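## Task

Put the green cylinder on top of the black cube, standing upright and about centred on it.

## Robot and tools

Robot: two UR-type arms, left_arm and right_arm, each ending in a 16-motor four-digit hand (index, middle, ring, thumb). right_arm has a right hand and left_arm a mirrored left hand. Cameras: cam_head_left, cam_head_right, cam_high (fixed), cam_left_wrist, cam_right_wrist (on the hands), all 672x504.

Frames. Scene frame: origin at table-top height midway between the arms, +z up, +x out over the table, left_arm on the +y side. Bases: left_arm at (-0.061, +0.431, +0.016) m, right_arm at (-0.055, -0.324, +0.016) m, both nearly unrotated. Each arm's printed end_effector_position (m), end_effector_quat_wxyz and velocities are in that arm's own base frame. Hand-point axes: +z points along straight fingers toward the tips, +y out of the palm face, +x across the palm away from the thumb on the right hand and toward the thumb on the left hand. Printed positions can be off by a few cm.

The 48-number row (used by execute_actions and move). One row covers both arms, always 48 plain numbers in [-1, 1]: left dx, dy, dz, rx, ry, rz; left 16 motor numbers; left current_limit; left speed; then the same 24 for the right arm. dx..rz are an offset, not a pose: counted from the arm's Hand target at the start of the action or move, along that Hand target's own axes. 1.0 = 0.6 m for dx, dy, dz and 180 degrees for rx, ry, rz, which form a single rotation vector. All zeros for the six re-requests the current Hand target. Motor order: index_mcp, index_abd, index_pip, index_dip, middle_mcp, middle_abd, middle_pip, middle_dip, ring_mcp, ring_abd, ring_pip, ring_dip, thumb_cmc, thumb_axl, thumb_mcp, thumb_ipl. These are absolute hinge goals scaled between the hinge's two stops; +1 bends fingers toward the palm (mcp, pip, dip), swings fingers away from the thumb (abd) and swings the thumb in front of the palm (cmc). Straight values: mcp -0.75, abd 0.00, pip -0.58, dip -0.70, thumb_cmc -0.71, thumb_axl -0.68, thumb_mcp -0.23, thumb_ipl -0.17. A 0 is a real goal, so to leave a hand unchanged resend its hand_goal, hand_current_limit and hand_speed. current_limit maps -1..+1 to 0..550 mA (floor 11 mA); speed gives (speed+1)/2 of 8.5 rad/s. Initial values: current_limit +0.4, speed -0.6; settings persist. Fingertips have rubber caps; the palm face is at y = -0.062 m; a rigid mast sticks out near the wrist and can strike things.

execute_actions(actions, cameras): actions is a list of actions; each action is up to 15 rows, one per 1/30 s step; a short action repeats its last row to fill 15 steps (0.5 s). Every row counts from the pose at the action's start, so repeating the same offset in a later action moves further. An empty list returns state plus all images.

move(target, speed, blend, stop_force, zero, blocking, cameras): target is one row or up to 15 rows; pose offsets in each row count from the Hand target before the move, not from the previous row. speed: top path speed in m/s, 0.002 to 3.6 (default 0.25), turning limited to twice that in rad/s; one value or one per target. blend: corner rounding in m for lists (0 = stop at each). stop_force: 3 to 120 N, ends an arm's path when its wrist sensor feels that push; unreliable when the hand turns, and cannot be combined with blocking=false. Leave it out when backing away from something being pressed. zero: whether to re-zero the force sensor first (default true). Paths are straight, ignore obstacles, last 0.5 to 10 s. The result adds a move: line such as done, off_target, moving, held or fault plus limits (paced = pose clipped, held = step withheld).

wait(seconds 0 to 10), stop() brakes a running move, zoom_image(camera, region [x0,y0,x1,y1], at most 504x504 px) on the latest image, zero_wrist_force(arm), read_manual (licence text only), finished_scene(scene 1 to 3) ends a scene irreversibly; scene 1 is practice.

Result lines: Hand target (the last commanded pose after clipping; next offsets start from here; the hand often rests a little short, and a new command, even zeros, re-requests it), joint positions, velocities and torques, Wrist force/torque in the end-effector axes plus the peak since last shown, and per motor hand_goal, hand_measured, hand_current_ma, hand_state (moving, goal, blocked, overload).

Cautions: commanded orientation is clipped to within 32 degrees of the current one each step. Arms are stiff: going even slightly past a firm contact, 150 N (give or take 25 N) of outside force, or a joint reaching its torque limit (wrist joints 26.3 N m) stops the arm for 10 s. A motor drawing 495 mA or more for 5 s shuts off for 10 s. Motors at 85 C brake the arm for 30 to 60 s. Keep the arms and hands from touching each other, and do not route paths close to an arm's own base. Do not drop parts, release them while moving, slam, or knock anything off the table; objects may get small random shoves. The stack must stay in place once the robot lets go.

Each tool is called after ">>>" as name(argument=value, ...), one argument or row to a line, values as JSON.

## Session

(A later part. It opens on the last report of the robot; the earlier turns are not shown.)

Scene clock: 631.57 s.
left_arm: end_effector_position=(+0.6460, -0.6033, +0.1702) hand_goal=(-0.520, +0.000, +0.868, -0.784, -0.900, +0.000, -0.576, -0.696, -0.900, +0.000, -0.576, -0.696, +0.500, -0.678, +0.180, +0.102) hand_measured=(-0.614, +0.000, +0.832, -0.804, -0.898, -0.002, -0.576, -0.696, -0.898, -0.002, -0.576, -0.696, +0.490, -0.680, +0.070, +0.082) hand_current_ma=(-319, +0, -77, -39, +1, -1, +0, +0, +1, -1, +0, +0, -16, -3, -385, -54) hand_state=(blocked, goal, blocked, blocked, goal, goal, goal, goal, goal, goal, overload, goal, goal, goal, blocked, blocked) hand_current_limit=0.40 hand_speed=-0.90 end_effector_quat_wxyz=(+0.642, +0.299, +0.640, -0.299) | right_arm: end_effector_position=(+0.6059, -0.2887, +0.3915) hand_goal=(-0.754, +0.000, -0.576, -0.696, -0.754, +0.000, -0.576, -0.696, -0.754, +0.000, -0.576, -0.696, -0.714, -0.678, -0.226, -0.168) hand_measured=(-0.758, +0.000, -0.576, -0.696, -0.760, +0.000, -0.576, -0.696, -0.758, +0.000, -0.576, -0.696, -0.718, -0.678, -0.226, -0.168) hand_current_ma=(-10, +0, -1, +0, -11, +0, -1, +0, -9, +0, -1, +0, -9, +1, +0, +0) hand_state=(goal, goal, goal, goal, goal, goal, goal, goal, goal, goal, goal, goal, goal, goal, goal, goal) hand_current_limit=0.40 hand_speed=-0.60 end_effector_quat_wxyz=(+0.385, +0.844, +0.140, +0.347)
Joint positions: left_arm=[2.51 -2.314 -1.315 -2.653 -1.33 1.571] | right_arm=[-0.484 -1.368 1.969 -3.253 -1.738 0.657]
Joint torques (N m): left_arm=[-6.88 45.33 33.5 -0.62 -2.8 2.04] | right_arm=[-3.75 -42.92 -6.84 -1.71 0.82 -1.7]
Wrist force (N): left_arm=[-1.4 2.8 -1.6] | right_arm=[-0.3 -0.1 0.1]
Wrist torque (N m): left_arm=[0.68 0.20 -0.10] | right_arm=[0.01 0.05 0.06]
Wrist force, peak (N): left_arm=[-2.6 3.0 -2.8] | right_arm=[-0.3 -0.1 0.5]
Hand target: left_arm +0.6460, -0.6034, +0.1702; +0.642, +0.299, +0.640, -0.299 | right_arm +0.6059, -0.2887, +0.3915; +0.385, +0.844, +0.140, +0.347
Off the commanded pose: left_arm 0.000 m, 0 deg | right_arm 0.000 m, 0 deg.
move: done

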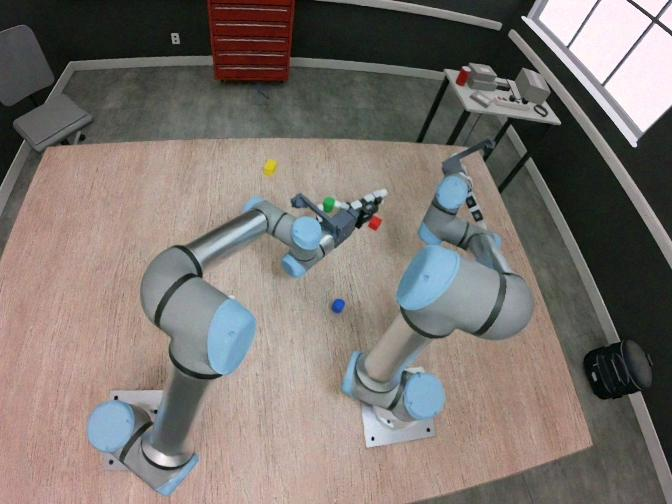

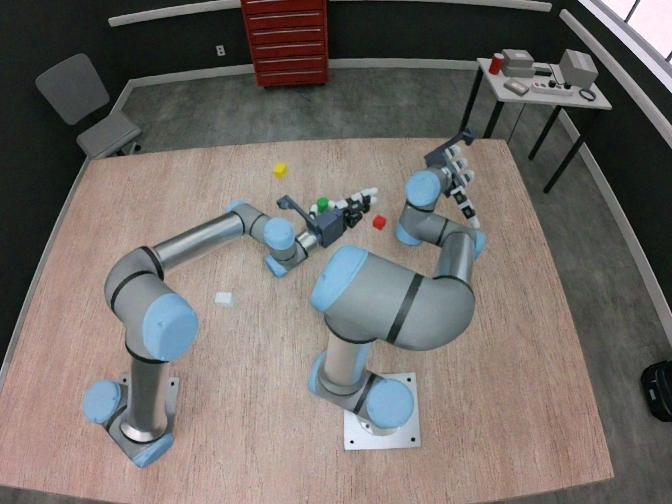

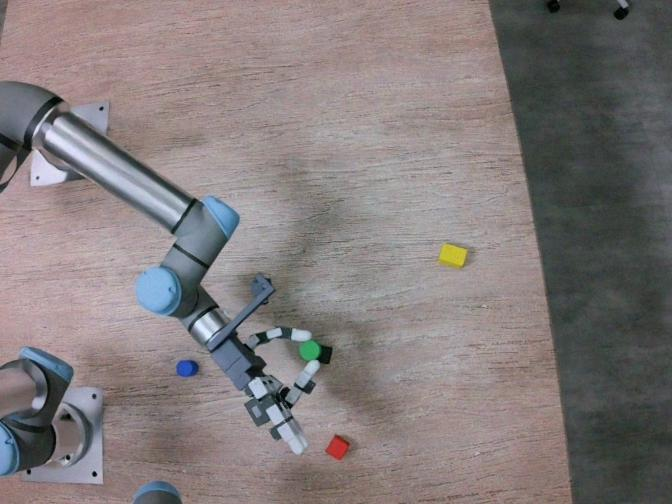

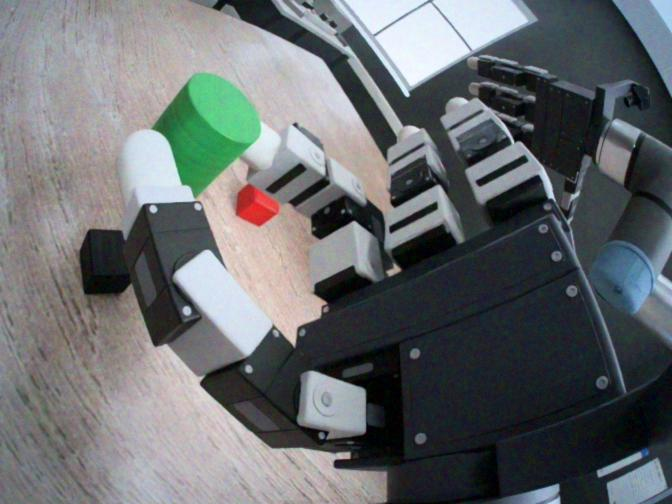

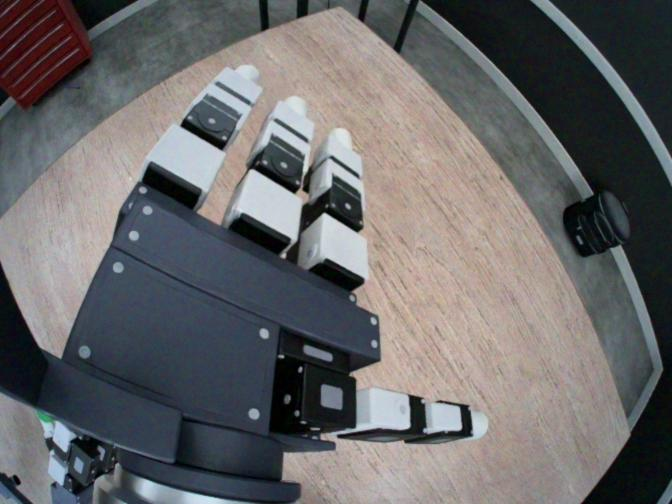

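>>> move(
  target=[0.1167,0,0,0,0,0,-0.52,0,0.869,-0.783,-0.9,0,-0.576,-0.696,-0.9,0,-0.576,-0.696,0.5,-0.678,0.18,0.103,0.4,-0.9,0,0,0,0,0,0,-0.754,0,-0.576,-0.696,-0.754,0,-0.576,-0.696,-0.754,0,-0.576,-0.696,-0.714,-0.678,-0.226,-0.168,0.4,-0.6],
  speed=0.1,
  cameras=["all"],
)

>>> zoom_image(
  camera="cam_high",
  region=[260, 290, 380, 410],
)

>>> zoom_image(
  camera="cam_left_wrist",
  region=[50, 50, 350, 350],
)

>>> zoom_image(
  camera="cam_head_left",
  region=[280, 170, 380, 250],
)

>>> zoom_image(
  camera="cam_head_right",
  region=[280, 170, 380, 250],
)

Scene clock: 641.33 s.
left_arm: end_effector_position=(+0.6461, -0.6034, +0.1003) hand_goal=(-0.520, +0.000, +0.868, -0.784, -0.900, +0.000, -0.576, -0.696, -0.900, +0.000, -0.576, -0.696, +0.500, -0.678, +0.180, +0.102) hand_measured=(-0.614, +0.000, +0.832, -0.804, -0.898, -0.002, -0.576, -0.696, -0.898, -0.002, -0.576, -0.696, +0.490, -0.680, +0.070, +0.082) hand_current_ma=(-319, +0, -77, -39, +1, -1, +0, +0, +1, -1, +0, +0, -16, -3, -385, -54) hand_state=(blocked, goal, blocked, blocked, goal, goal, goal, goal, goal, goal, overload, goal, goal, goal, blocked, blocked) hand_current_limit=0.40 hand_speed=-0.90 end_effector_quat_wxyz=(+0.642, +0.299, +0.640, -0.299) | right_arm: end_effector_position=(+0.6059, -0.2887, +0.3915) hand_goal=(-0.754, +0.000, -0.576, -0.696, -0.754, +0.000, -0.576, -0.696, -0.754, +0.000, -0.576, -0.696, -0.714, -0.678, -0.226, -0.168) hand_measured=(-0.758, +0.000, -0.576, -0.696, -0.760, +0.000, -0.576, -0.696, -0.758, +0.000, -0.576, -0.696, -0.718, -0.678, -0.226, -0.168) hand_current_ma=(-10, +0, -1, +0, -11, +0, -1, +0, -9, +0, -1, +0, -9, +1, +0, +0) hand_state=(goal, goal, goal, goal, goal, goal, goal, goal, goal, goal, goal, goal, goal, goal, goal, goal) hand_current_limit=0.40 hand_speed=-0.60 end_effector_quat_wxyz=(+0.385, +0.844, +0.140, +0.347)
Joint positions: left_arm=[2.51 -2.403 -1.355 -2.523 -1.331 1.571] | right_arm=[-0.484 -1.368 1.969 -3.253 -1.738 0.657]
Joint torques (N m): left_arm=[2.18 46.69 5.53 4.28 0.45 0.57] | right_arm=[-1.63 -42.38 -7.65 -1.61 0.86 -1.69]
Wrist force (N): left_arm=[-1.9 2.6 -1.6] | right_arm=[-0.1 0.0 0.5]
Wrist torque (N m): left_arm=[0.69 0.26 -0.16] | right_arm=[-0.01 0.02 0.09]
Wrist force, peak (N): left_arm=[-2.6 2.6 -1.4] | right_arm=[-0.2 0.3 0.5]
Hand target: left_arm +0.6461, -0.6034, +0.1002; +0.642, +0.299, +0.640, -0.299 | right_arm +0.6059, -0.2887, +0.3915; +0.385, +0.844, +0.140, +0.347
Off the commanded pose: left_arm 0.000 m, 0 deg | right_arm 0.000 m, 0 deg.
move: done

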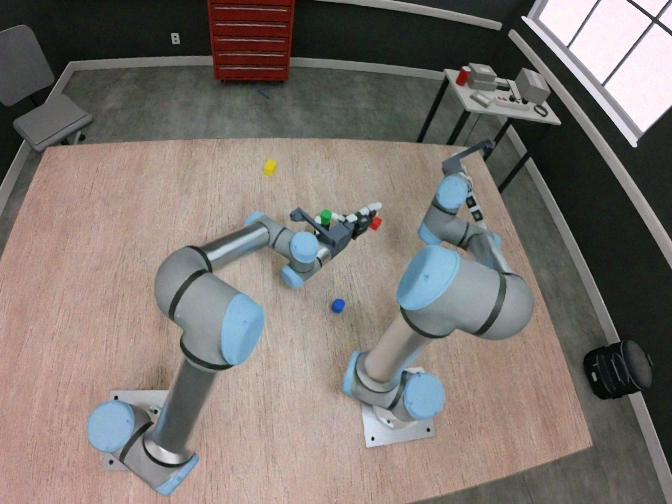

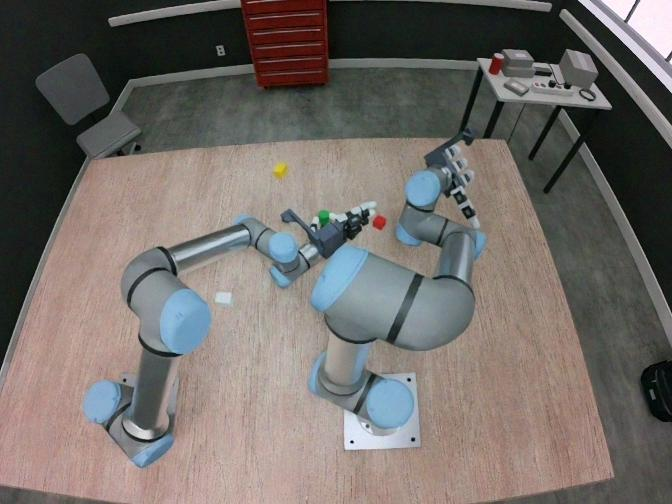

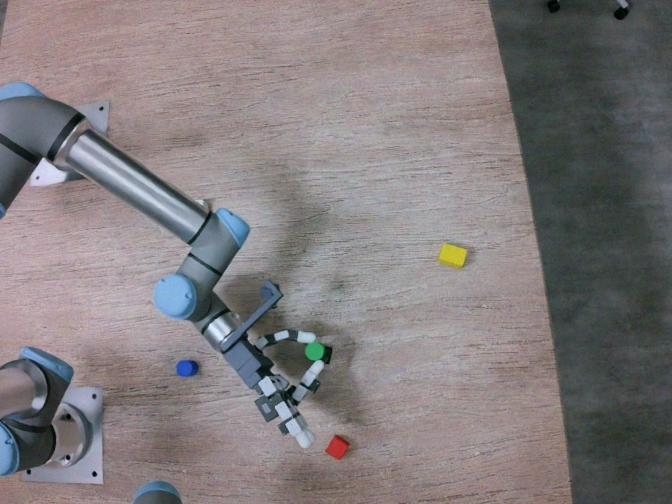

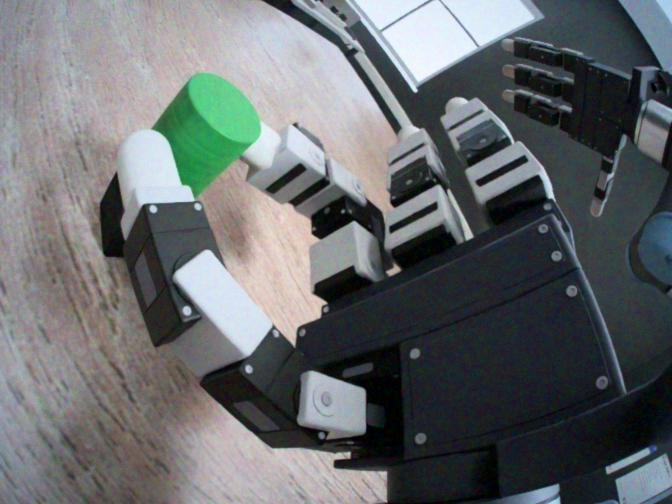

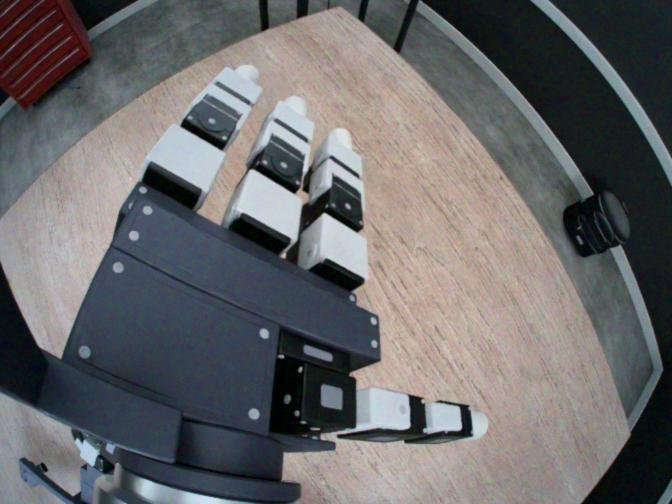

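Scaled by 4.200.

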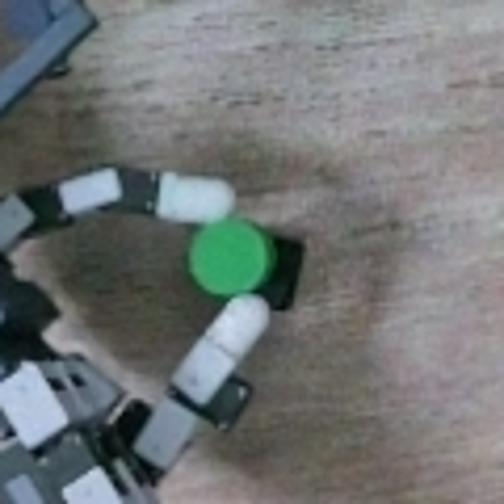

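Scaled by 1.680 from the camera's 672x504 image, which has a finer 960x720 frame.

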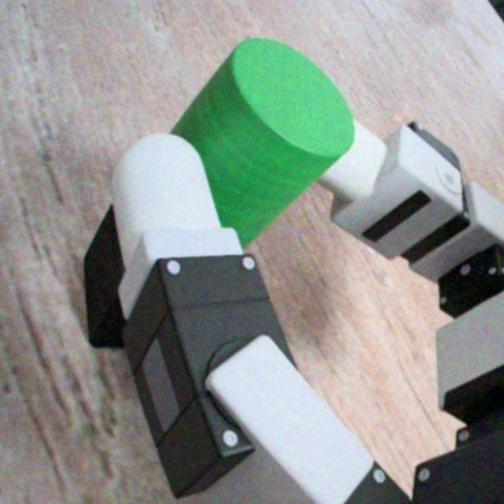

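Scaled by 5.040.

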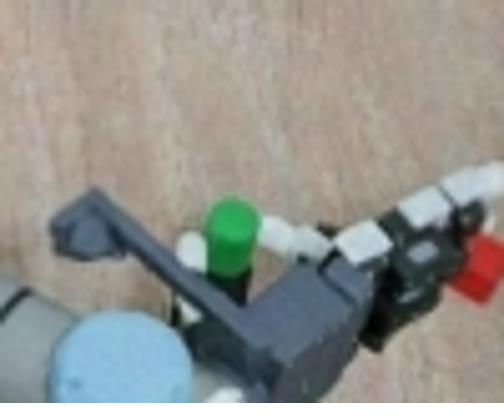

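Scaled by 5.040.

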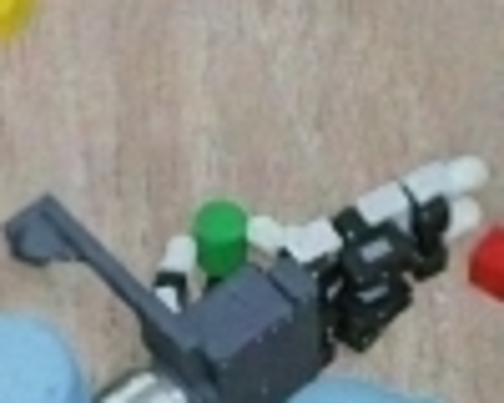

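>>> move(
  target=[0,-0.0015,0.0135,0,-0.0217,-0.0125,-0.52,0,0.869,-0.783,-0.9,0,-0.576,-0.696,-0.9,0,-0.576,-0.696,0.5,-0.678,0.18,0.103,0.4,-0.9,0,0,0,0,0,0,-0.754,0,-0.576,-0.696,-0.754,0,-0.576,-0.696,-0.754,0,-0.576,-0.696,-0.714,-0.678,-0.226,-0.168,0.4,-0.6],
  speed=0.1,
  cameras=["cam_high","cam_head_left","cam_head_right"],
)

>>> zoom_image(
  camera="cam_high",
  region=[280, 320, 360, 390],
)

>>> zoom_image(
  camera="cam_head_left",
  region=[290, 190, 350, 250],
)

>>> zoom_image(
  camera="cam_head_right",
  region=[290, 190, 350, 250],
)

Scene clock: 692.67 s.
left_arm: end_effector_position=(+0.6507, -0.6102, +0.1002) hand_goal=(-0.520, +0.000, +0.868, -0.784, -0.900, +0.000, -0.576, -0.696, -0.900, +0.000, -0.576, -0.696, +0.500, -0.678, +0.180, +0.102) hand_measured=(-0.614, +0.000, +0.832, -0.804, -0.898, -0.002, -0.576, -0.696, -0.898, -0.002, -0.576, -0.696, +0.490, -0.680, +0.070, +0.082) hand_current_ma=(-319, +0, -77, -39, +1, -1, +0, +0, +1, -1, +0, +0, -16, -3, -385, -54) hand_state=(blocked, goal, blocked, blocked, goal, goal, goal, goal, goal, goal, overload, goal, goal, goal, blocked, blocked) hand_current_limit=0.40 hand_speed=-0.90 end_effector_quat_wxyz=(+0.657, +0.276, +0.624, -0.321) | right_arm: end_effector_position=(+0.6059, -0.2887, +0.3915) hand_goal=(-0.754, +0.000, -0.576, -0.696, -0.754, +0.000, -0.576, -0.696, -0.754, +0.000, -0.576, -0.696, -0.714, -0.678, -0.226, -0.168) hand_measured=(-0.758, +0.000, -0.576, -0.696, -0.760, +0.000, -0.576, -0.696, -0.758, +0.000, -0.576, -0.696, -0.718, -0.678, -0.226, -0.168) hand_current_ma=(-10, +0, -1, +0, -11, +0, -1, +0, -9, +0, -1, +0, -9, +1, +0, +0) hand_state=(goal, goal, goal, goal, goal, goal, goal, goal, goal, goal, goal, goal, goal, goal, goal, goal) hand_current_limit=0.40 hand_speed=-0.60 end_effector_quat_wxyz=(+0.385, +0.844, +0.140, +0.347)
Joint positions: left_arm=[2.507 -2.421 -1.358 -2.432 -1.335 1.516] | right_arm=[-0.484 -1.368 1.969 -3.253 -1.738 0.657]
Joint torques (N m): left_arm=[-8.19 47.23 6.02 3.87 -2.4 -1.57] | right_arm=[-3.79 -44.14 -7.82 -1.73 0.88 -1.74]
Wrist force (N): left_arm=[-1.8 2.6 -1.5] | right_arm=[-0.2 0.0 0.2]
Wrist torque (N m): left_arm=[0.65 0.26 -0.12] | right_arm=[0.01 0.05 0.07]
Wrist force, peak (N): left_arm=[-2.3 3.0 -1.3] | right_arm=[-0.4 0.0 0.5]
Hand target: left_arm +0.6507, -0.6102, +0.1002; +0.657, +0.276, +0.624, -0.321 | right_arm +0.6059, -0.2887, +0.3915; +0.385, +0.844, +0.140, +0.347
Off the commanded pose: left_arm 0.000 m, 0 deg | right_arm 0.000 m, 0 deg.
move: done
Images, in order (width x height): cam_head_left 672x504, cam_head_right 672x504, cam_high 672x504.

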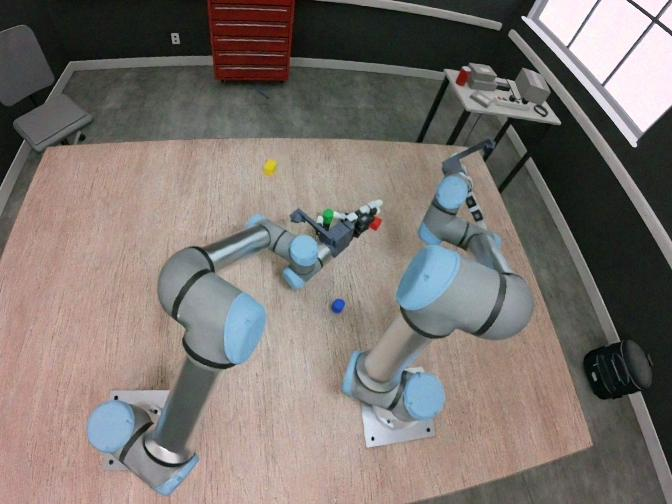

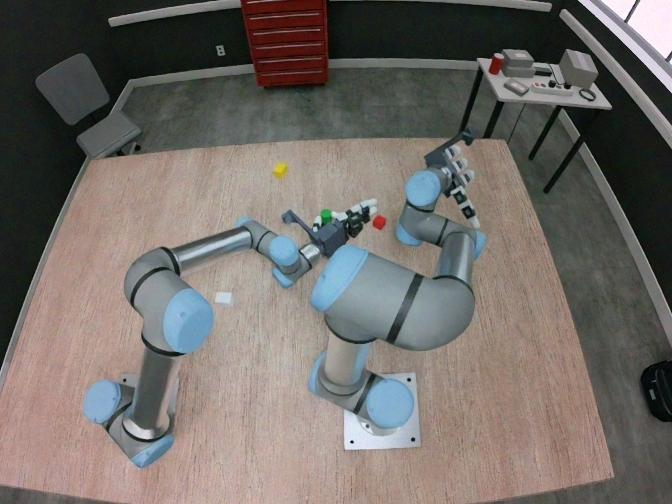

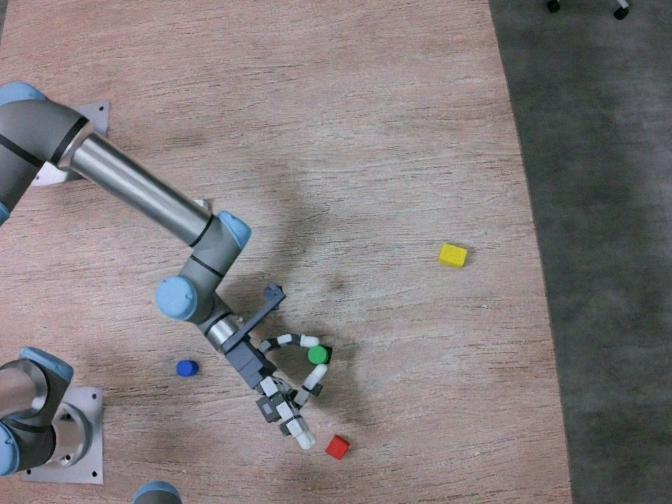

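Scaled by 6.300.

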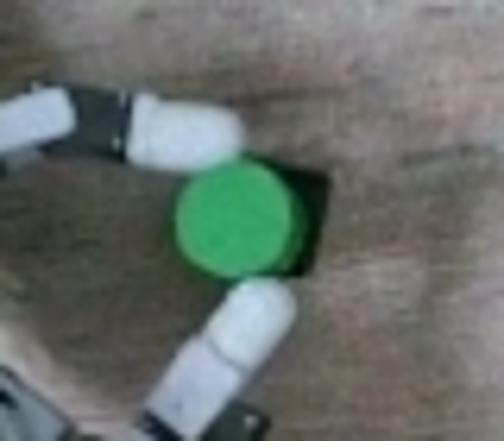

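Scaled by 8.400.

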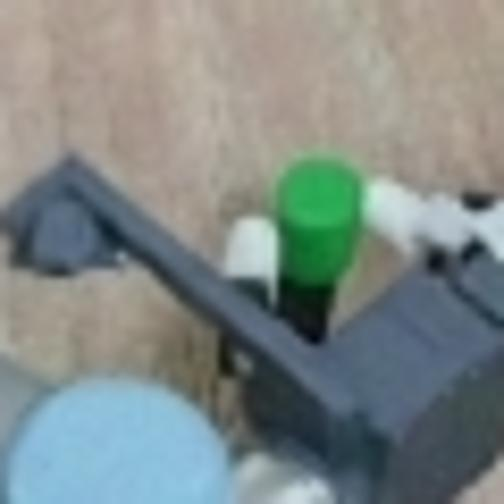

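Scaled by 8.400.

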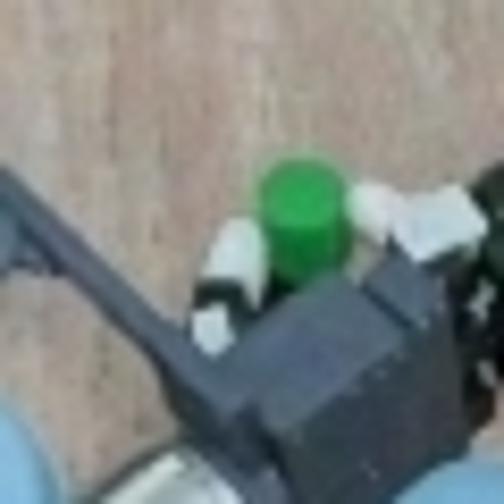

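>>> move(
  target=[0.0,0.0032,-0.0038,0,0,0,-0.52,0,0.869,-0.783,-0.9,0,-0.576,-0.696,-0.9,0,-0.576,-0.696,0.5,-0.678,0.18,0.103,0.4,-0.9,0,0,0,0,0,0,-0.754,0,-0.576,-0.696,-0.754,0,-0.576,-0.696,-0.754,0,-0.576,-0.696,-0.714,-0.678,-0.226,-0.168,0.4,-0.6],
  speed=0.05,
  cameras=[],
)

>>> move(
  target=[0.0667,0,0,0,0,0,-0.52,0,0.869,-0.783,-0.9,0,-0.576,-0.696,-0.9,0,-0.576,-0.696,0.5,-0.678,0.18,0.103,0.4,-0.9,0,0,0,0,0,0,-0.754,0,-0.576,-0.696,-0.754,0,-0.576,-0.696,-0.754,0,-0.576,-0.696,-0.714,-0.678,-0.226,-0.168,0.4,-0.6],
  speed=0.015,
  stop_force=3,
  cameras=["cam_high","cam_head_left","cam_left_wrist","cam_head_right"],
)

>>> zoom_image(
  camera="cam_high",
  region=[280, 320, 360, 390],
)

>>> zoom_image(
  camera="cam_head_left",
  region=[290, 190, 350, 250],
)

Scene clock: 710.00 s.
left_arm: end_effector_position=(+0.6507, -0.6073, +0.1000) hand_goal=(-0.520, +0.000, +0.868, -0.784, -0.900, +0.000, -0.576, -0.696, -0.900, +0.000, -0.576, -0.696, +0.500, -0.678, +0.180, +0.102) hand_measured=(-0.614, +0.000, +0.832, -0.804, -0.898, -0.002, -0.576, -0.696, -0.898, -0.002, -0.576, -0.696, +0.490, -0.680, +0.070, +0.082) hand_current_ma=(-319, +0, -77, -39, +1, -1, +0, +0, +1, -1, +0, +0, -16, -3, -385, -54) hand_state=(blocked, goal, blocked, blocked, goal, goal, goal, goal, goal, goal, overload, goal, goal, goal, blocked, blocked) hand_current_limit=0.40 hand_speed=-0.90 end_effector_quat_wxyz=(+0.657, +0.276, +0.624, -0.321) | right_arm: end_effector_position=(+0.6059, -0.2887, +0.3915) hand_goal=(-0.754, +0.000, -0.576, -0.696, -0.754, +0.000, -0.576, -0.696, -0.754, +0.000, -0.576, -0.696, -0.714, -0.678, -0.226, -0.168) hand_measured=(-0.758, +0.000, -0.576, -0.696, -0.760, +0.000, -0.576, -0.696, -0.758, +0.000, -0.576, -0.696, -0.718, -0.678, -0.226, -0.168) hand_current_ma=(-10, +0, -1, +0, -11, +0, -1, +0, -9, +0, -1, +0, -9, +1, +0, +0) hand_state=(goal, goal, goal, goal, goal, goal, goal, goal, goal, goal, goal, goal, goal, goal, goal, goal) hand_current_limit=0.40 hand_speed=-0.60 end_effector_quat_wxyz=(+0.385, +0.844, +0.140, +0.347)
Joint positions: left_arm=[2.511 -2.417 -1.367 -2.427 -1.332 1.515] | right_arm=[-0.484 -1.368 1.969 -3.253 -1.738 0.657]
Joint torques (N m): left_arm=[4.83 59.26 4.78 4.38 2.67 -1.56] | right_arm=[-1.03 -42.72 -7.66 -1.77 0.92 -1.55]
Wrist force (N): left_arm=[-1.8 2.8 -1.5] | right_arm=[-0.2 0.2 0.5]
Wrist torque (N m): left_arm=[0.69 0.29 -0.13] | right_arm=[0.00 0.04 0.07]
Wrist force, peak (N): left_arm=[-1.8 2.8 -1.5] | right_arm=[-0.3 0.1 0.6]
Hand target: left_arm +0.6507, -0.6072, +0.1000; +0.657, +0.276, +0.624, -0.321 | right_arm +0.6059, -0.2887, +0.3915; +0.385, +0.844, +0.140, +0.347
Off the commanded pose: left_arm 0.000 m, 0 deg | right_arm 0.000 m, 0 deg.
move: done
No camera images: "cameras" was empty.

Scene clock: 713.57 s.
left_arm: end_effector_position=(+0.6513, -0.6102, +0.0628) hand_goal=(-0.520, +0.000, +0.868, -0.784, -0.900, +0.000, -0.576, -0.696, -0.900, +0.000, -0.576, -0.696, +0.500, -0.678, +0.180, +0.102) hand_measured=(-0.612, +0.000, +0.832, -0.806, -0.898, -0.002, -0.576, -0.696, -0.898, -0.002, -0.576, -0.696, +0.512, -0.670, +0.070, +0.082) hand_current_ma=(-312, +0, -77, -39, +1, -1, +0, +0, +1, -1, +0, +0, +19, +14, -385, -54) hand_state=(blocked, goal, blocked, blocked, goal, goal, goal, goal, goal, goal, overload, goal, goal, goal, blocked, blocked) hand_current_limit=0.40 hand_speed=-0.90 end_effector_quat_wxyz=(+0.657, +0.276, +0.624, -0.321) | right_arm: end_effector_position=(+0.6059, -0.2887, +0.3915) hand_goal=(-0.754, +0.000, -0.576, -0.696, -0.754, +0.000, -0.576, -0.696, -0.754, +0.000, -0.576, -0.696, -0.714, -0.678, -0.226, -0.168) hand_measured=(-0.758, +0.000, -0.576, -0.696, -0.760, +0.000, -0.576, -0.696, -0.758, +0.000, -0.576, -0.696, -0.718, -0.678, -0.226, -0.168) hand_current_ma=(-10, +0, -1, +0, -11, +0, -1, +0, -9, +0, -1, +0, -9, +1, +0, +0) hand_state=(goal, goal, goal, goal, goal, goal, goal, goal, goal, goal, goal, goal, goal, goal, goal, goal) hand_current_limit=0.40 hand_speed=-0.60 end_effector_quat_wxyz=(+0.385, +0.844, +0.140, +0.347)
Joint positions: left_arm=[2.507 -2.477 -1.363 -2.37 -1.335 1.516] | right_arm=[-0.484 -1.368 1.969 -3.253 -1.738 0.657]
Joint torques (N m): left_arm=[1.06 60.32 5.07 -0.38 0.27 1.74] | right_arm=[-2.19 -42.98 -7.95 -1.6 0.85 -1.63]
Wrist force (N): left_arm=[-2.4 2.8 -1.5] | right_arm=[-0.2 0.0 0.2]
Wrist torque (N m): left_arm=[0.68 0.29 -0.13] | right_arm=[0.01 0.03 0.07]
Wrist force, peak (N): left_arm=[-5.1 2.1 -1.5] | right_arm=[-0.1 0.0 0.6]
Hand target: left_arm +0.6513, -0.6102, +0.0628; +0.657, +0.276, +0.624, -0.321 (not the last commanded pose) | right_arm +0.6059, -0.2887, +0.3915; +0.385, +0.844, +0.140, +0.347
Off the commanded pose: left_arm 0.003 m, 0 deg | right_arm 0.000 m, 0 deg.
move: contact (left_arm)
Images, in order (width x height): cam_head_left 672x504, cam_head_right 672x504, cam_high 672x504, cam_left_wrist 672x504.

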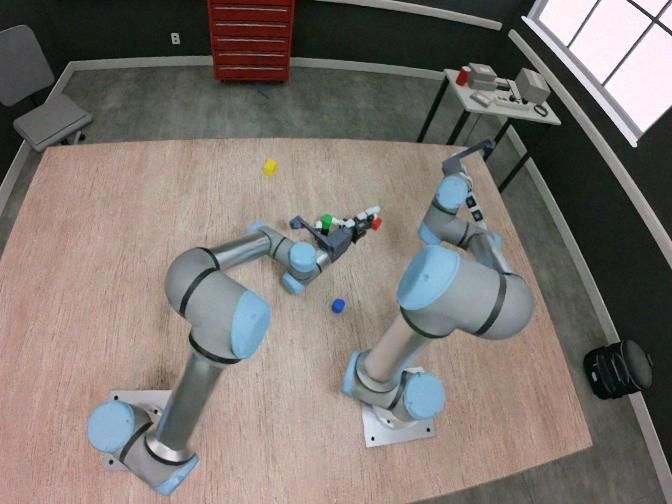

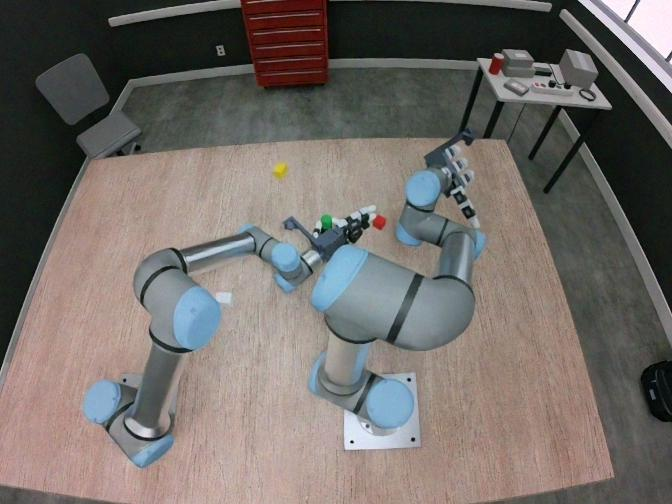

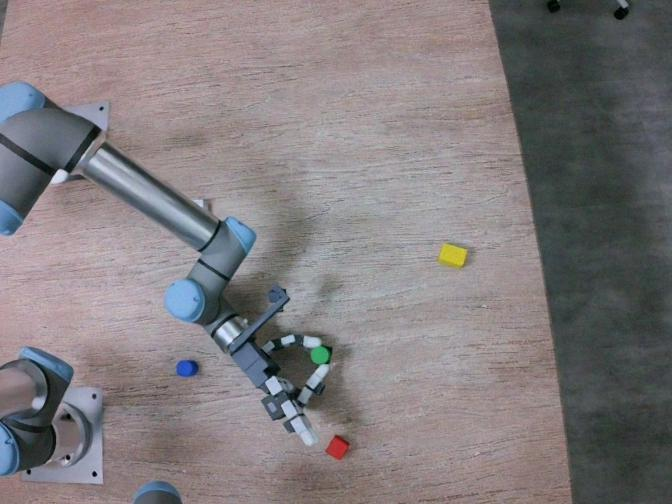

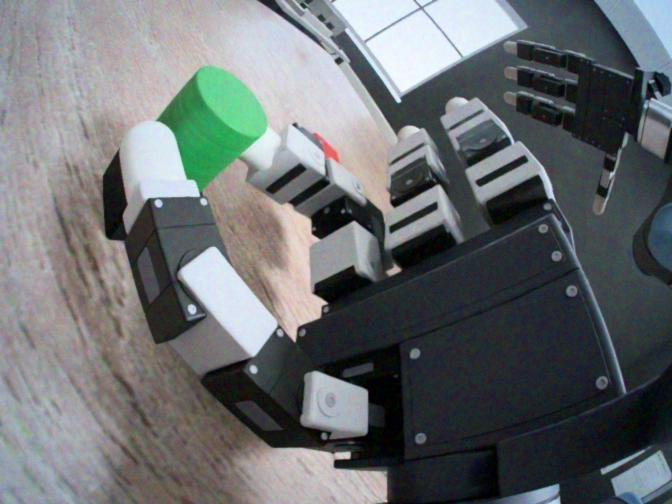

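Scaled by 6.300.

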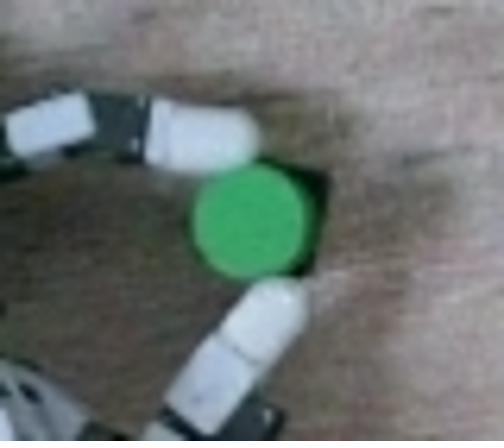

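Scaled by 8.400.

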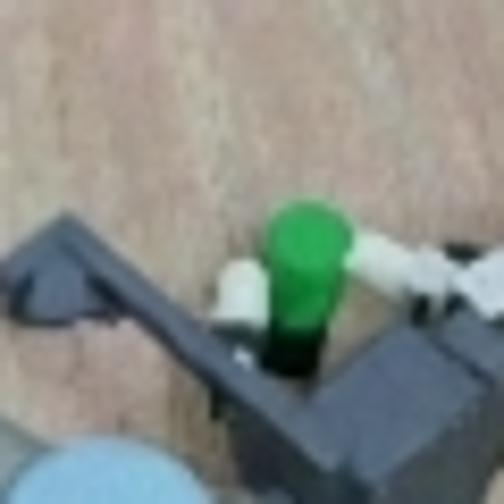

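>>> move(
  target=[-0.0106,0,-0.0077,0,0,0,-0.52,0,0.869,-0.783,-0.9,0,-0.576,-0.696,-0.9,0,-0.576,-0.696,0.5,-0.678,0.18,0.103,0.4,-0.9,0,0,0,0,0,0,-0.754,0,-0.576,-0.696,-0.754,0,-0.576,-0.696,-0.754,0,-0.576,-0.696,-0.714,-0.678,-0.226,-0.168,0.4,-0.6],
  speed=0.02,
  cameras=[],
)

>>> move(
  target=[0.02,0.0008,-0.00136,0,0,0,-0.52,0,0.869,-0.783,-0.9,0,-0.576,-0.696,-0.9,0,-0.576,-0.696,0.5,-0.678,0.18,0.103,0.4,-0.9,0,0,0,0,0,0,-0.754,0,-0.576,-0.696,-0.754,0,-0.576,-0.696,-0.754,0,-0.576,-0.696,-0.714,-0.678,-0.226,-0.168,0.4,-0.6],
  speed=0.01,
  stop_force=3,
  cameras=["cam_high","cam_head_left","cam_left_wrist","cam_head_right"],
)

>>> zoom_image(
  camera="cam_high",
  region=[280, 320, 360, 390],
)

>>> zoom_image(
  camera="cam_head_left",
  region=[290, 190, 350, 250],
)

Scene clock: 729.27 s.
left_arm: end_effector_position=(+0.6482, -0.6062, +0.0688) hand_goal=(-0.520, +0.000, +0.868, -0.784, -0.900, +0.000, -0.576, -0.696, -0.900, +0.000, -0.576, -0.696, +0.500, -0.678, +0.180, +0.102) hand_measured=(-0.612, +0.000, +0.832, -0.806, -0.898, -0.002, -0.576, -0.696, -0.898, -0.002, -0.576, -0.696, +0.494, -0.678, +0.070, +0.082) hand_current_ma=(-312, +0, -77, -39, +1, -1, +0, +0, +1, -1, +0, +0, -7, +0, -385, -54) hand_state=(blocked, goal, blocked, blocked, goal, goal, goal, goal, goal, goal, overload, goal, goal, goal, blocked, blocked) hand_current_limit=0.40 hand_speed=-0.90 end_effector_quat_wxyz=(+0.657, +0.276, +0.624, -0.321) | right_arm: end_effector_position=(+0.6059, -0.2887, +0.3915) hand_goal=(-0.754, +0.000, -0.576, -0.696, -0.754, +0.000, -0.576, -0.696, -0.754, +0.000, -0.576, -0.696, -0.714, -0.678, -0.226, -0.168) hand_measured=(-0.758, +0.000, -0.576, -0.696, -0.760, +0.000, -0.576, -0.696, -0.758, +0.000, -0.576, -0.696, -0.718, -0.678, -0.226, -0.168) hand_current_ma=(-10, +0, -1, +0, -11, +0, -1, +0, -9, +0, -1, +0, -9, +1, +0, +0) hand_state=(goal, goal, goal, goal, goal, goal, goal, goal, goal, goal, goal, goal, goal, goal, goal, goal) hand_current_limit=0.40 hand_speed=-0.60 end_effector_quat_wxyz=(+0.385, +0.844, +0.140, +0.347)
Joint positions: left_arm=[2.51 -2.459 -1.383 -2.369 -1.332 1.515] | right_arm=[-0.484 -1.368 1.969 -3.253 -1.738 0.657]
Joint torques (N m): left_arm=[4.97 59.79 4.14 4.2 2.72 -1.49] | right_arm=[-1.66 -44.37 -7.29 -1.79 0.89 -1.58]
Wrist force (N): left_arm=[-1.7 2.6 -1.2] | right_arm=[-0.2 0.0 0.3]
Wrist torque (N m): left_arm=[0.63 0.29 -0.13] | right_arm=[0.00 0.03 0.07]
Wrist force, peak (N): left_arm=[-2.6 2.8 -1.5] | right_arm=[-0.3 0.1 0.5]
Hand target: left_arm +0.6482, -0.6061, +0.0688; +0.657, +0.276, +0.624, -0.321 | right_arm +0.6059, -0.2887, +0.3915; +0.385, +0.844, +0.140, +0.347
Off the commanded pose: left_arm 0.000 m, 0 deg | right_arm 0.000 m, 0 deg.
move: done
No camera images: "cameras" was empty.

Scene clock: 731.03 s.
left_arm: end_effector_position=(+0.6482, -0.6061, +0.0621) hand_goal=(-0.520, +0.000, +0.868, -0.784, -0.900, +0.000, -0.576, -0.696, -0.900, +0.000, -0.576, -0.696, +0.500, -0.678, +0.180, +0.102) hand_measured=(-0.612, +0.000, +0.832, -0.806, -0.898, -0.002, -0.576, -0.696, -0.898, -0.002, -0.576, -0.696, +0.516, -0.668, +0.072, +0.082) hand_current_ma=(-312, +0, -77, -39, +1, -1, +0, +0, +1, -1, +0, +0, +29, +16, -385, -54) hand_state=(blocked, goal, blocked, blocked, goal, goal, goal, goal, goal, goal, overload, goal, goal, goal, blocked, blocked) hand_current_limit=0.40 hand_speed=-0.90 end_effector_quat_wxyz=(+0.657, +0.276, +0.624, -0.321) | right_arm: end_effector_position=(+0.6059, -0.2887, +0.3915) hand_goal=(-0.754, +0.000, -0.576, -0.696, -0.754, +0.000, -0.576, -0.696, -0.754, +0.000, -0.576, -0.696, -0.714, -0.678, -0.226, -0.168) hand_measured=(-0.758, +0.000, -0.576, -0.696, -0.760, +0.000, -0.576, -0.696, -0.758, +0.000, -0.576, -0.696, -0.718, -0.678, -0.226, -0.168) hand_current_ma=(-10, +0, -1, +0, -11, +0, -1, +0, -9, +0, -1, +0, -9, +1, +0, +0) hand_state=(goal, goal, goal, goal, goal, goal, goal, goal, goal, goal, goal, goal, goal, goal, goal, goal) hand_current_limit=0.40 hand_speed=-0.60 end_effector_quat_wxyz=(+0.385, +0.844, +0.140, +0.347)
Joint positions: left_arm=[2.51 -2.469 -1.383 -2.358 -1.332 1.515] | right_arm=[-0.484 -1.368 1.969 -3.253 -1.738 0.657]
Joint torques (N m): left_arm=[5.53 59.21 12.92 -0.68 2.09 -1.6] | right_arm=[-1.85 -43.17 -8.47 -1.88 0.65 -1.66]
Wrist force (N): left_arm=[-2.8 2.6 -1.1] | right_arm=[0.0 0.1 0.2]
Wrist torque (N m): left_arm=[0.66 0.28 -0.11] | right_arm=[0.03 0.01 0.09]
Wrist force, peak (N): left_arm=[-5.1 1.9 -0.6] | right_arm=[-0.3 0.2 0.5]
Hand target: left_arm +0.6482, -0.6062, +0.0621; +0.657, +0.276, +0.624, -0.321 (not the last commanded pose) | right_arm +0.6059, -0.2887, +0.3915; +0.385, +0.844, +0.140, +0.347
Off the commanded pose: left_arm 0.005 m, 0 deg | right_arm 0.000 m, 0 deg.
move: contact (left_arm)
Images, in order (width x height): cam_head_left 672x504, cam_head_right 672x504, cam_high 672x504, cam_left_wrist 672x504.

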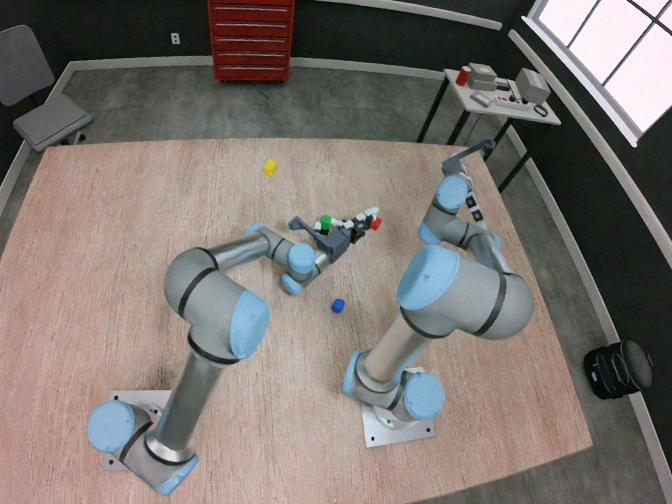

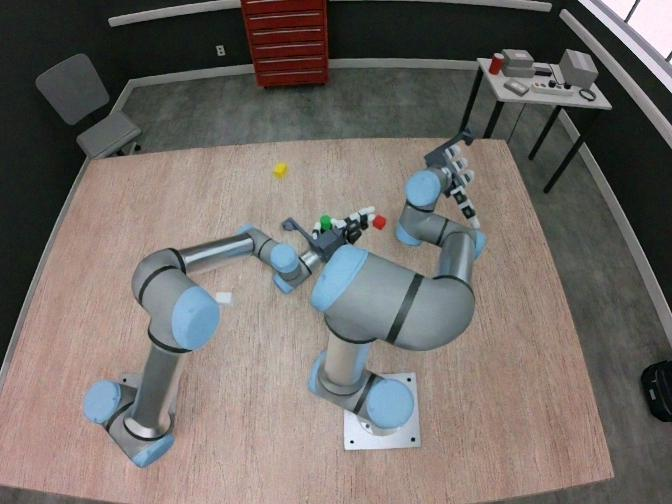

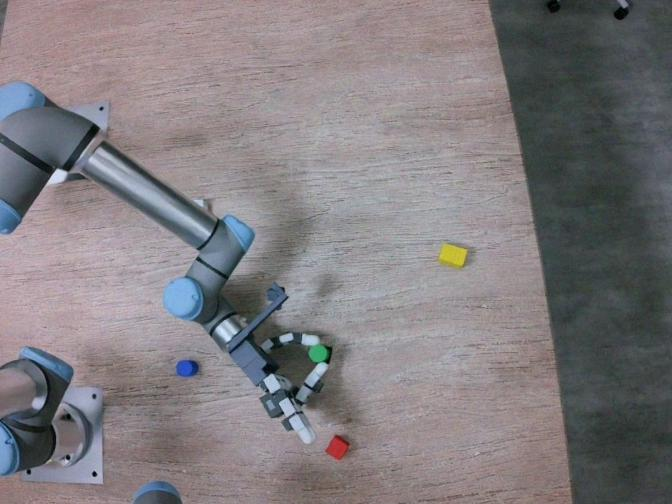

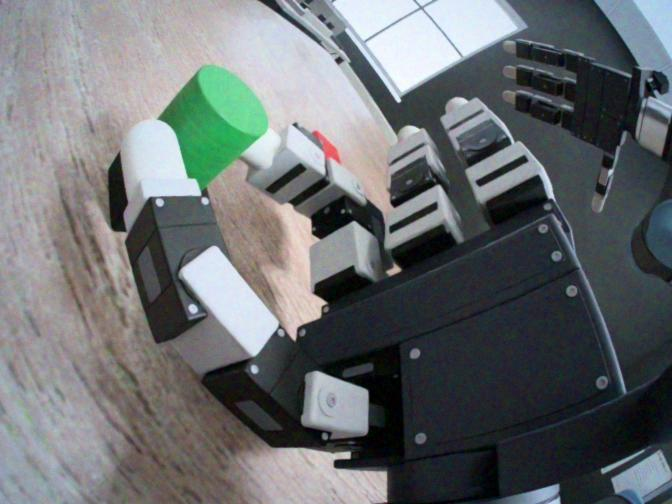

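Scaled by 6.300.

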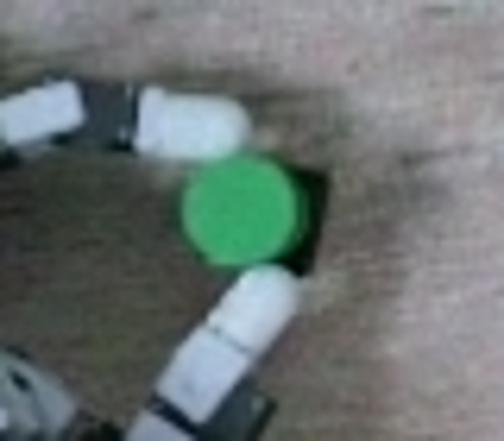

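Scaled by 8.400.

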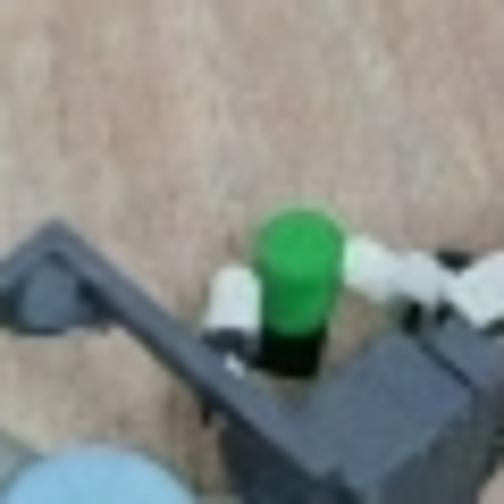

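>>> move(
  target=[
    [0,0,0,0,0,0,-0.615,0,0.832,-0.806,-0.9,0,-0.576,-0.696,-0.9,0,-0.576,-0.696,0.5,-0.678,0.07,0.082,0.4,-0.92,0,0,0,0,0,0,-0.754,0,-0.576,-0.696,-0.754,0,-0.576,-0.696,-0.754,0,-0.576,-0.696,-0.714,-0.678,-0.226,-0.168,0.4,-0.6],
    [0,0,0,0,0,0,-0.80,0,0.832,-0.806,-0.9,0,-0.576,-0.696,-0.9,0,-0.576,-0.696,0.5,-0.678,-0.08,0.082,0.4,-0.92,0,0,0,0,0,0,-0.754,0,-0.576,-0.696,-0.754,0,-0.576,-0.696,-0.754,0,-0.576,-0.696,-0.714,-0.678,-0.226,-0.168,0.4,-0.6],
  ],
  cameras=["cam_high","cam_head_left","cam_left_wrist","cam_head_right"],
)

>>> zoom_image(
  camera="cam_high",
  region=[280, 320, 360, 390],
)

>>> zoom_image(
  camera="cam_head_left",
  region=[290, 190, 350, 250],
)

Scene clock: 744.97 s.
left_arm: end_effector_position=(+0.6482, -0.6062, +0.0621) hand_goal=(-0.800, +0.000, +0.832, -0.806, -0.900, +0.000, -0.576, -0.696, -0.900, +0.000, -0.576, -0.696, +0.500, -0.678, -0.080, +0.082) hand_measured=(-0.798, +0.000, +0.830, -0.810, -0.898, -0.002, -0.576, -0.696, -0.898, -0.002, -0.576, -0.696, +0.492, -0.678, -0.078, +0.080) hand_current_ma=(+3, +0, -2, -3, +1, -1, +0, +0, +1, -1, +0, +0, -9, +0, +2, -3) hand_state=(goal, goal, goal, goal, goal, goal, goal, goal, goal, goal, overload, goal, goal, goal, goal, goal) hand_current_limit=0.40 hand_speed=-0.92 end_effector_quat_wxyz=(+0.657, +0.276, +0.624, -0.321) | right_arm: end_effector_position=(+0.6059, -0.2887, +0.3915) hand_goal=(-0.754, +0.000, -0.576, -0.696, -0.754, +0.000, -0.576, -0.696, -0.754, +0.000, -0.576, -0.696, -0.714, -0.678, -0.226, -0.168) hand_measured=(-0.758, +0.000, -0.576, -0.696, -0.760, +0.000, -0.576, -0.696, -0.758, +0.000, -0.576, -0.696, -0.718, -0.678, -0.226, -0.168) hand_current_ma=(-10, +0, -1, +0, -11, +0, -1, +0, -9, +0, -1, +0, -9, +1, +0, +0) hand_state=(goal, goal, goal, goal, goal, goal, goal, goal, goal, goal, goal, goal, goal, goal, goal, goal) hand_current_limit=0.40 hand_speed=-0.60 end_effector_quat_wxyz=(+0.385, +0.844, +0.140, +0.347)
Joint positions: left_arm=[2.51 -2.469 -1.383 -2.358 -1.332 1.515] | right_arm=[-0.484 -1.368 1.969 -3.253 -1.738 0.657]
Joint torques (N m): left_arm=[3.48 58.79 28.39 0.42 0 -1.52] | right_arm=[-0.6 -43.2 -8.51 -1.51 0.62 -1.9]
Wrist force (N): left_arm=[-1.7 2.9 -1.3] | right_arm=[-0.1 0.2 0.3]
Wrist torque (N m): left_arm=[0.68 0.26 -0.10] | right_arm=[0.03 0.03 0.08]
Wrist force, peak (N): left_arm=[-2.9 2.6 -1.5] | right_arm=[-0.3 0.1 0.6]
Hand target: left_arm +0.6482, -0.6062, +0.0621; +0.657, +0.276, +0.624, -0.321 | right_arm +0.6059, -0.2887, +0.3915; +0.385, +0.844, +0.140, +0.347
Off the commanded pose: left_arm 0.000 m, 0 deg | right_arm 0.000 m, 0 deg.
move: done
Images, in order (width x height): cam_head_left 672x504, cam_head_right 672x504, cam_high 672x504, cam_left_wrist 672x504.

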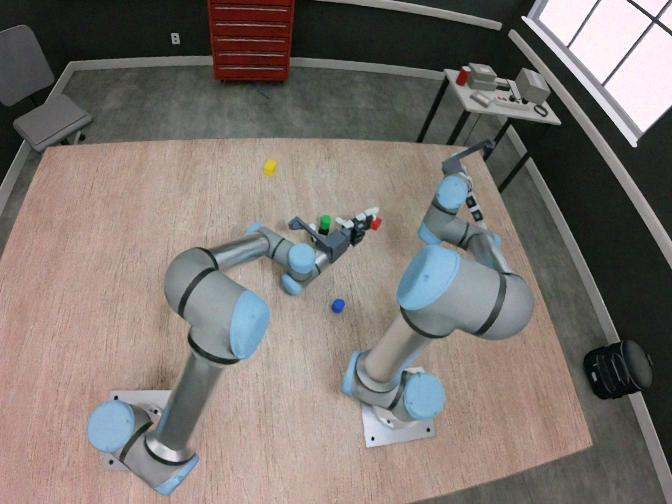

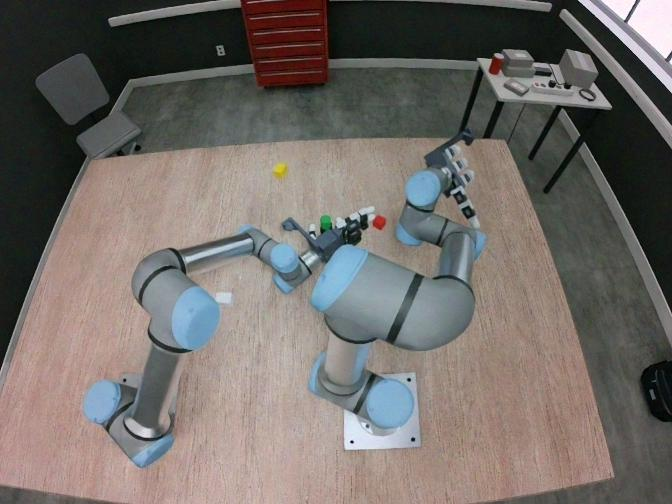

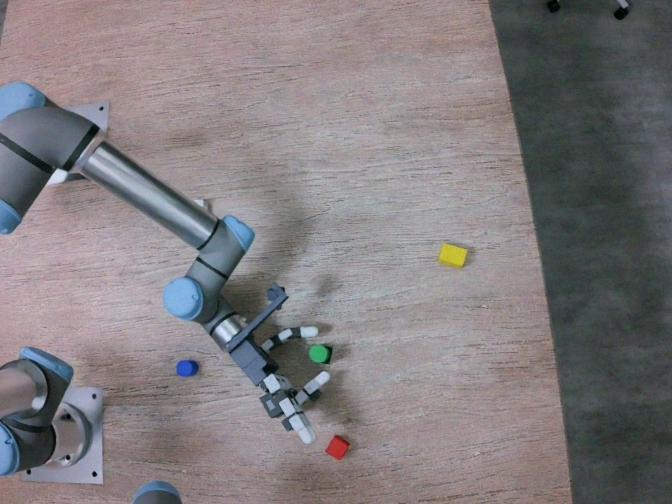

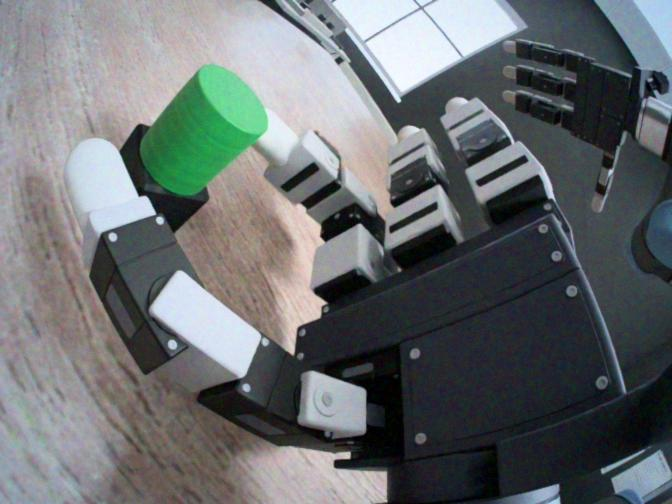

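Scaled by 6.300.

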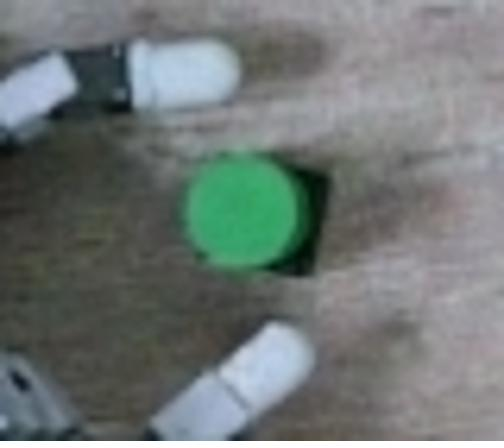

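Scaled by 8.400.

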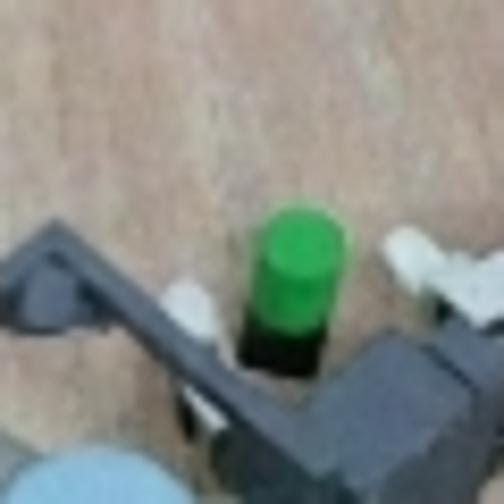

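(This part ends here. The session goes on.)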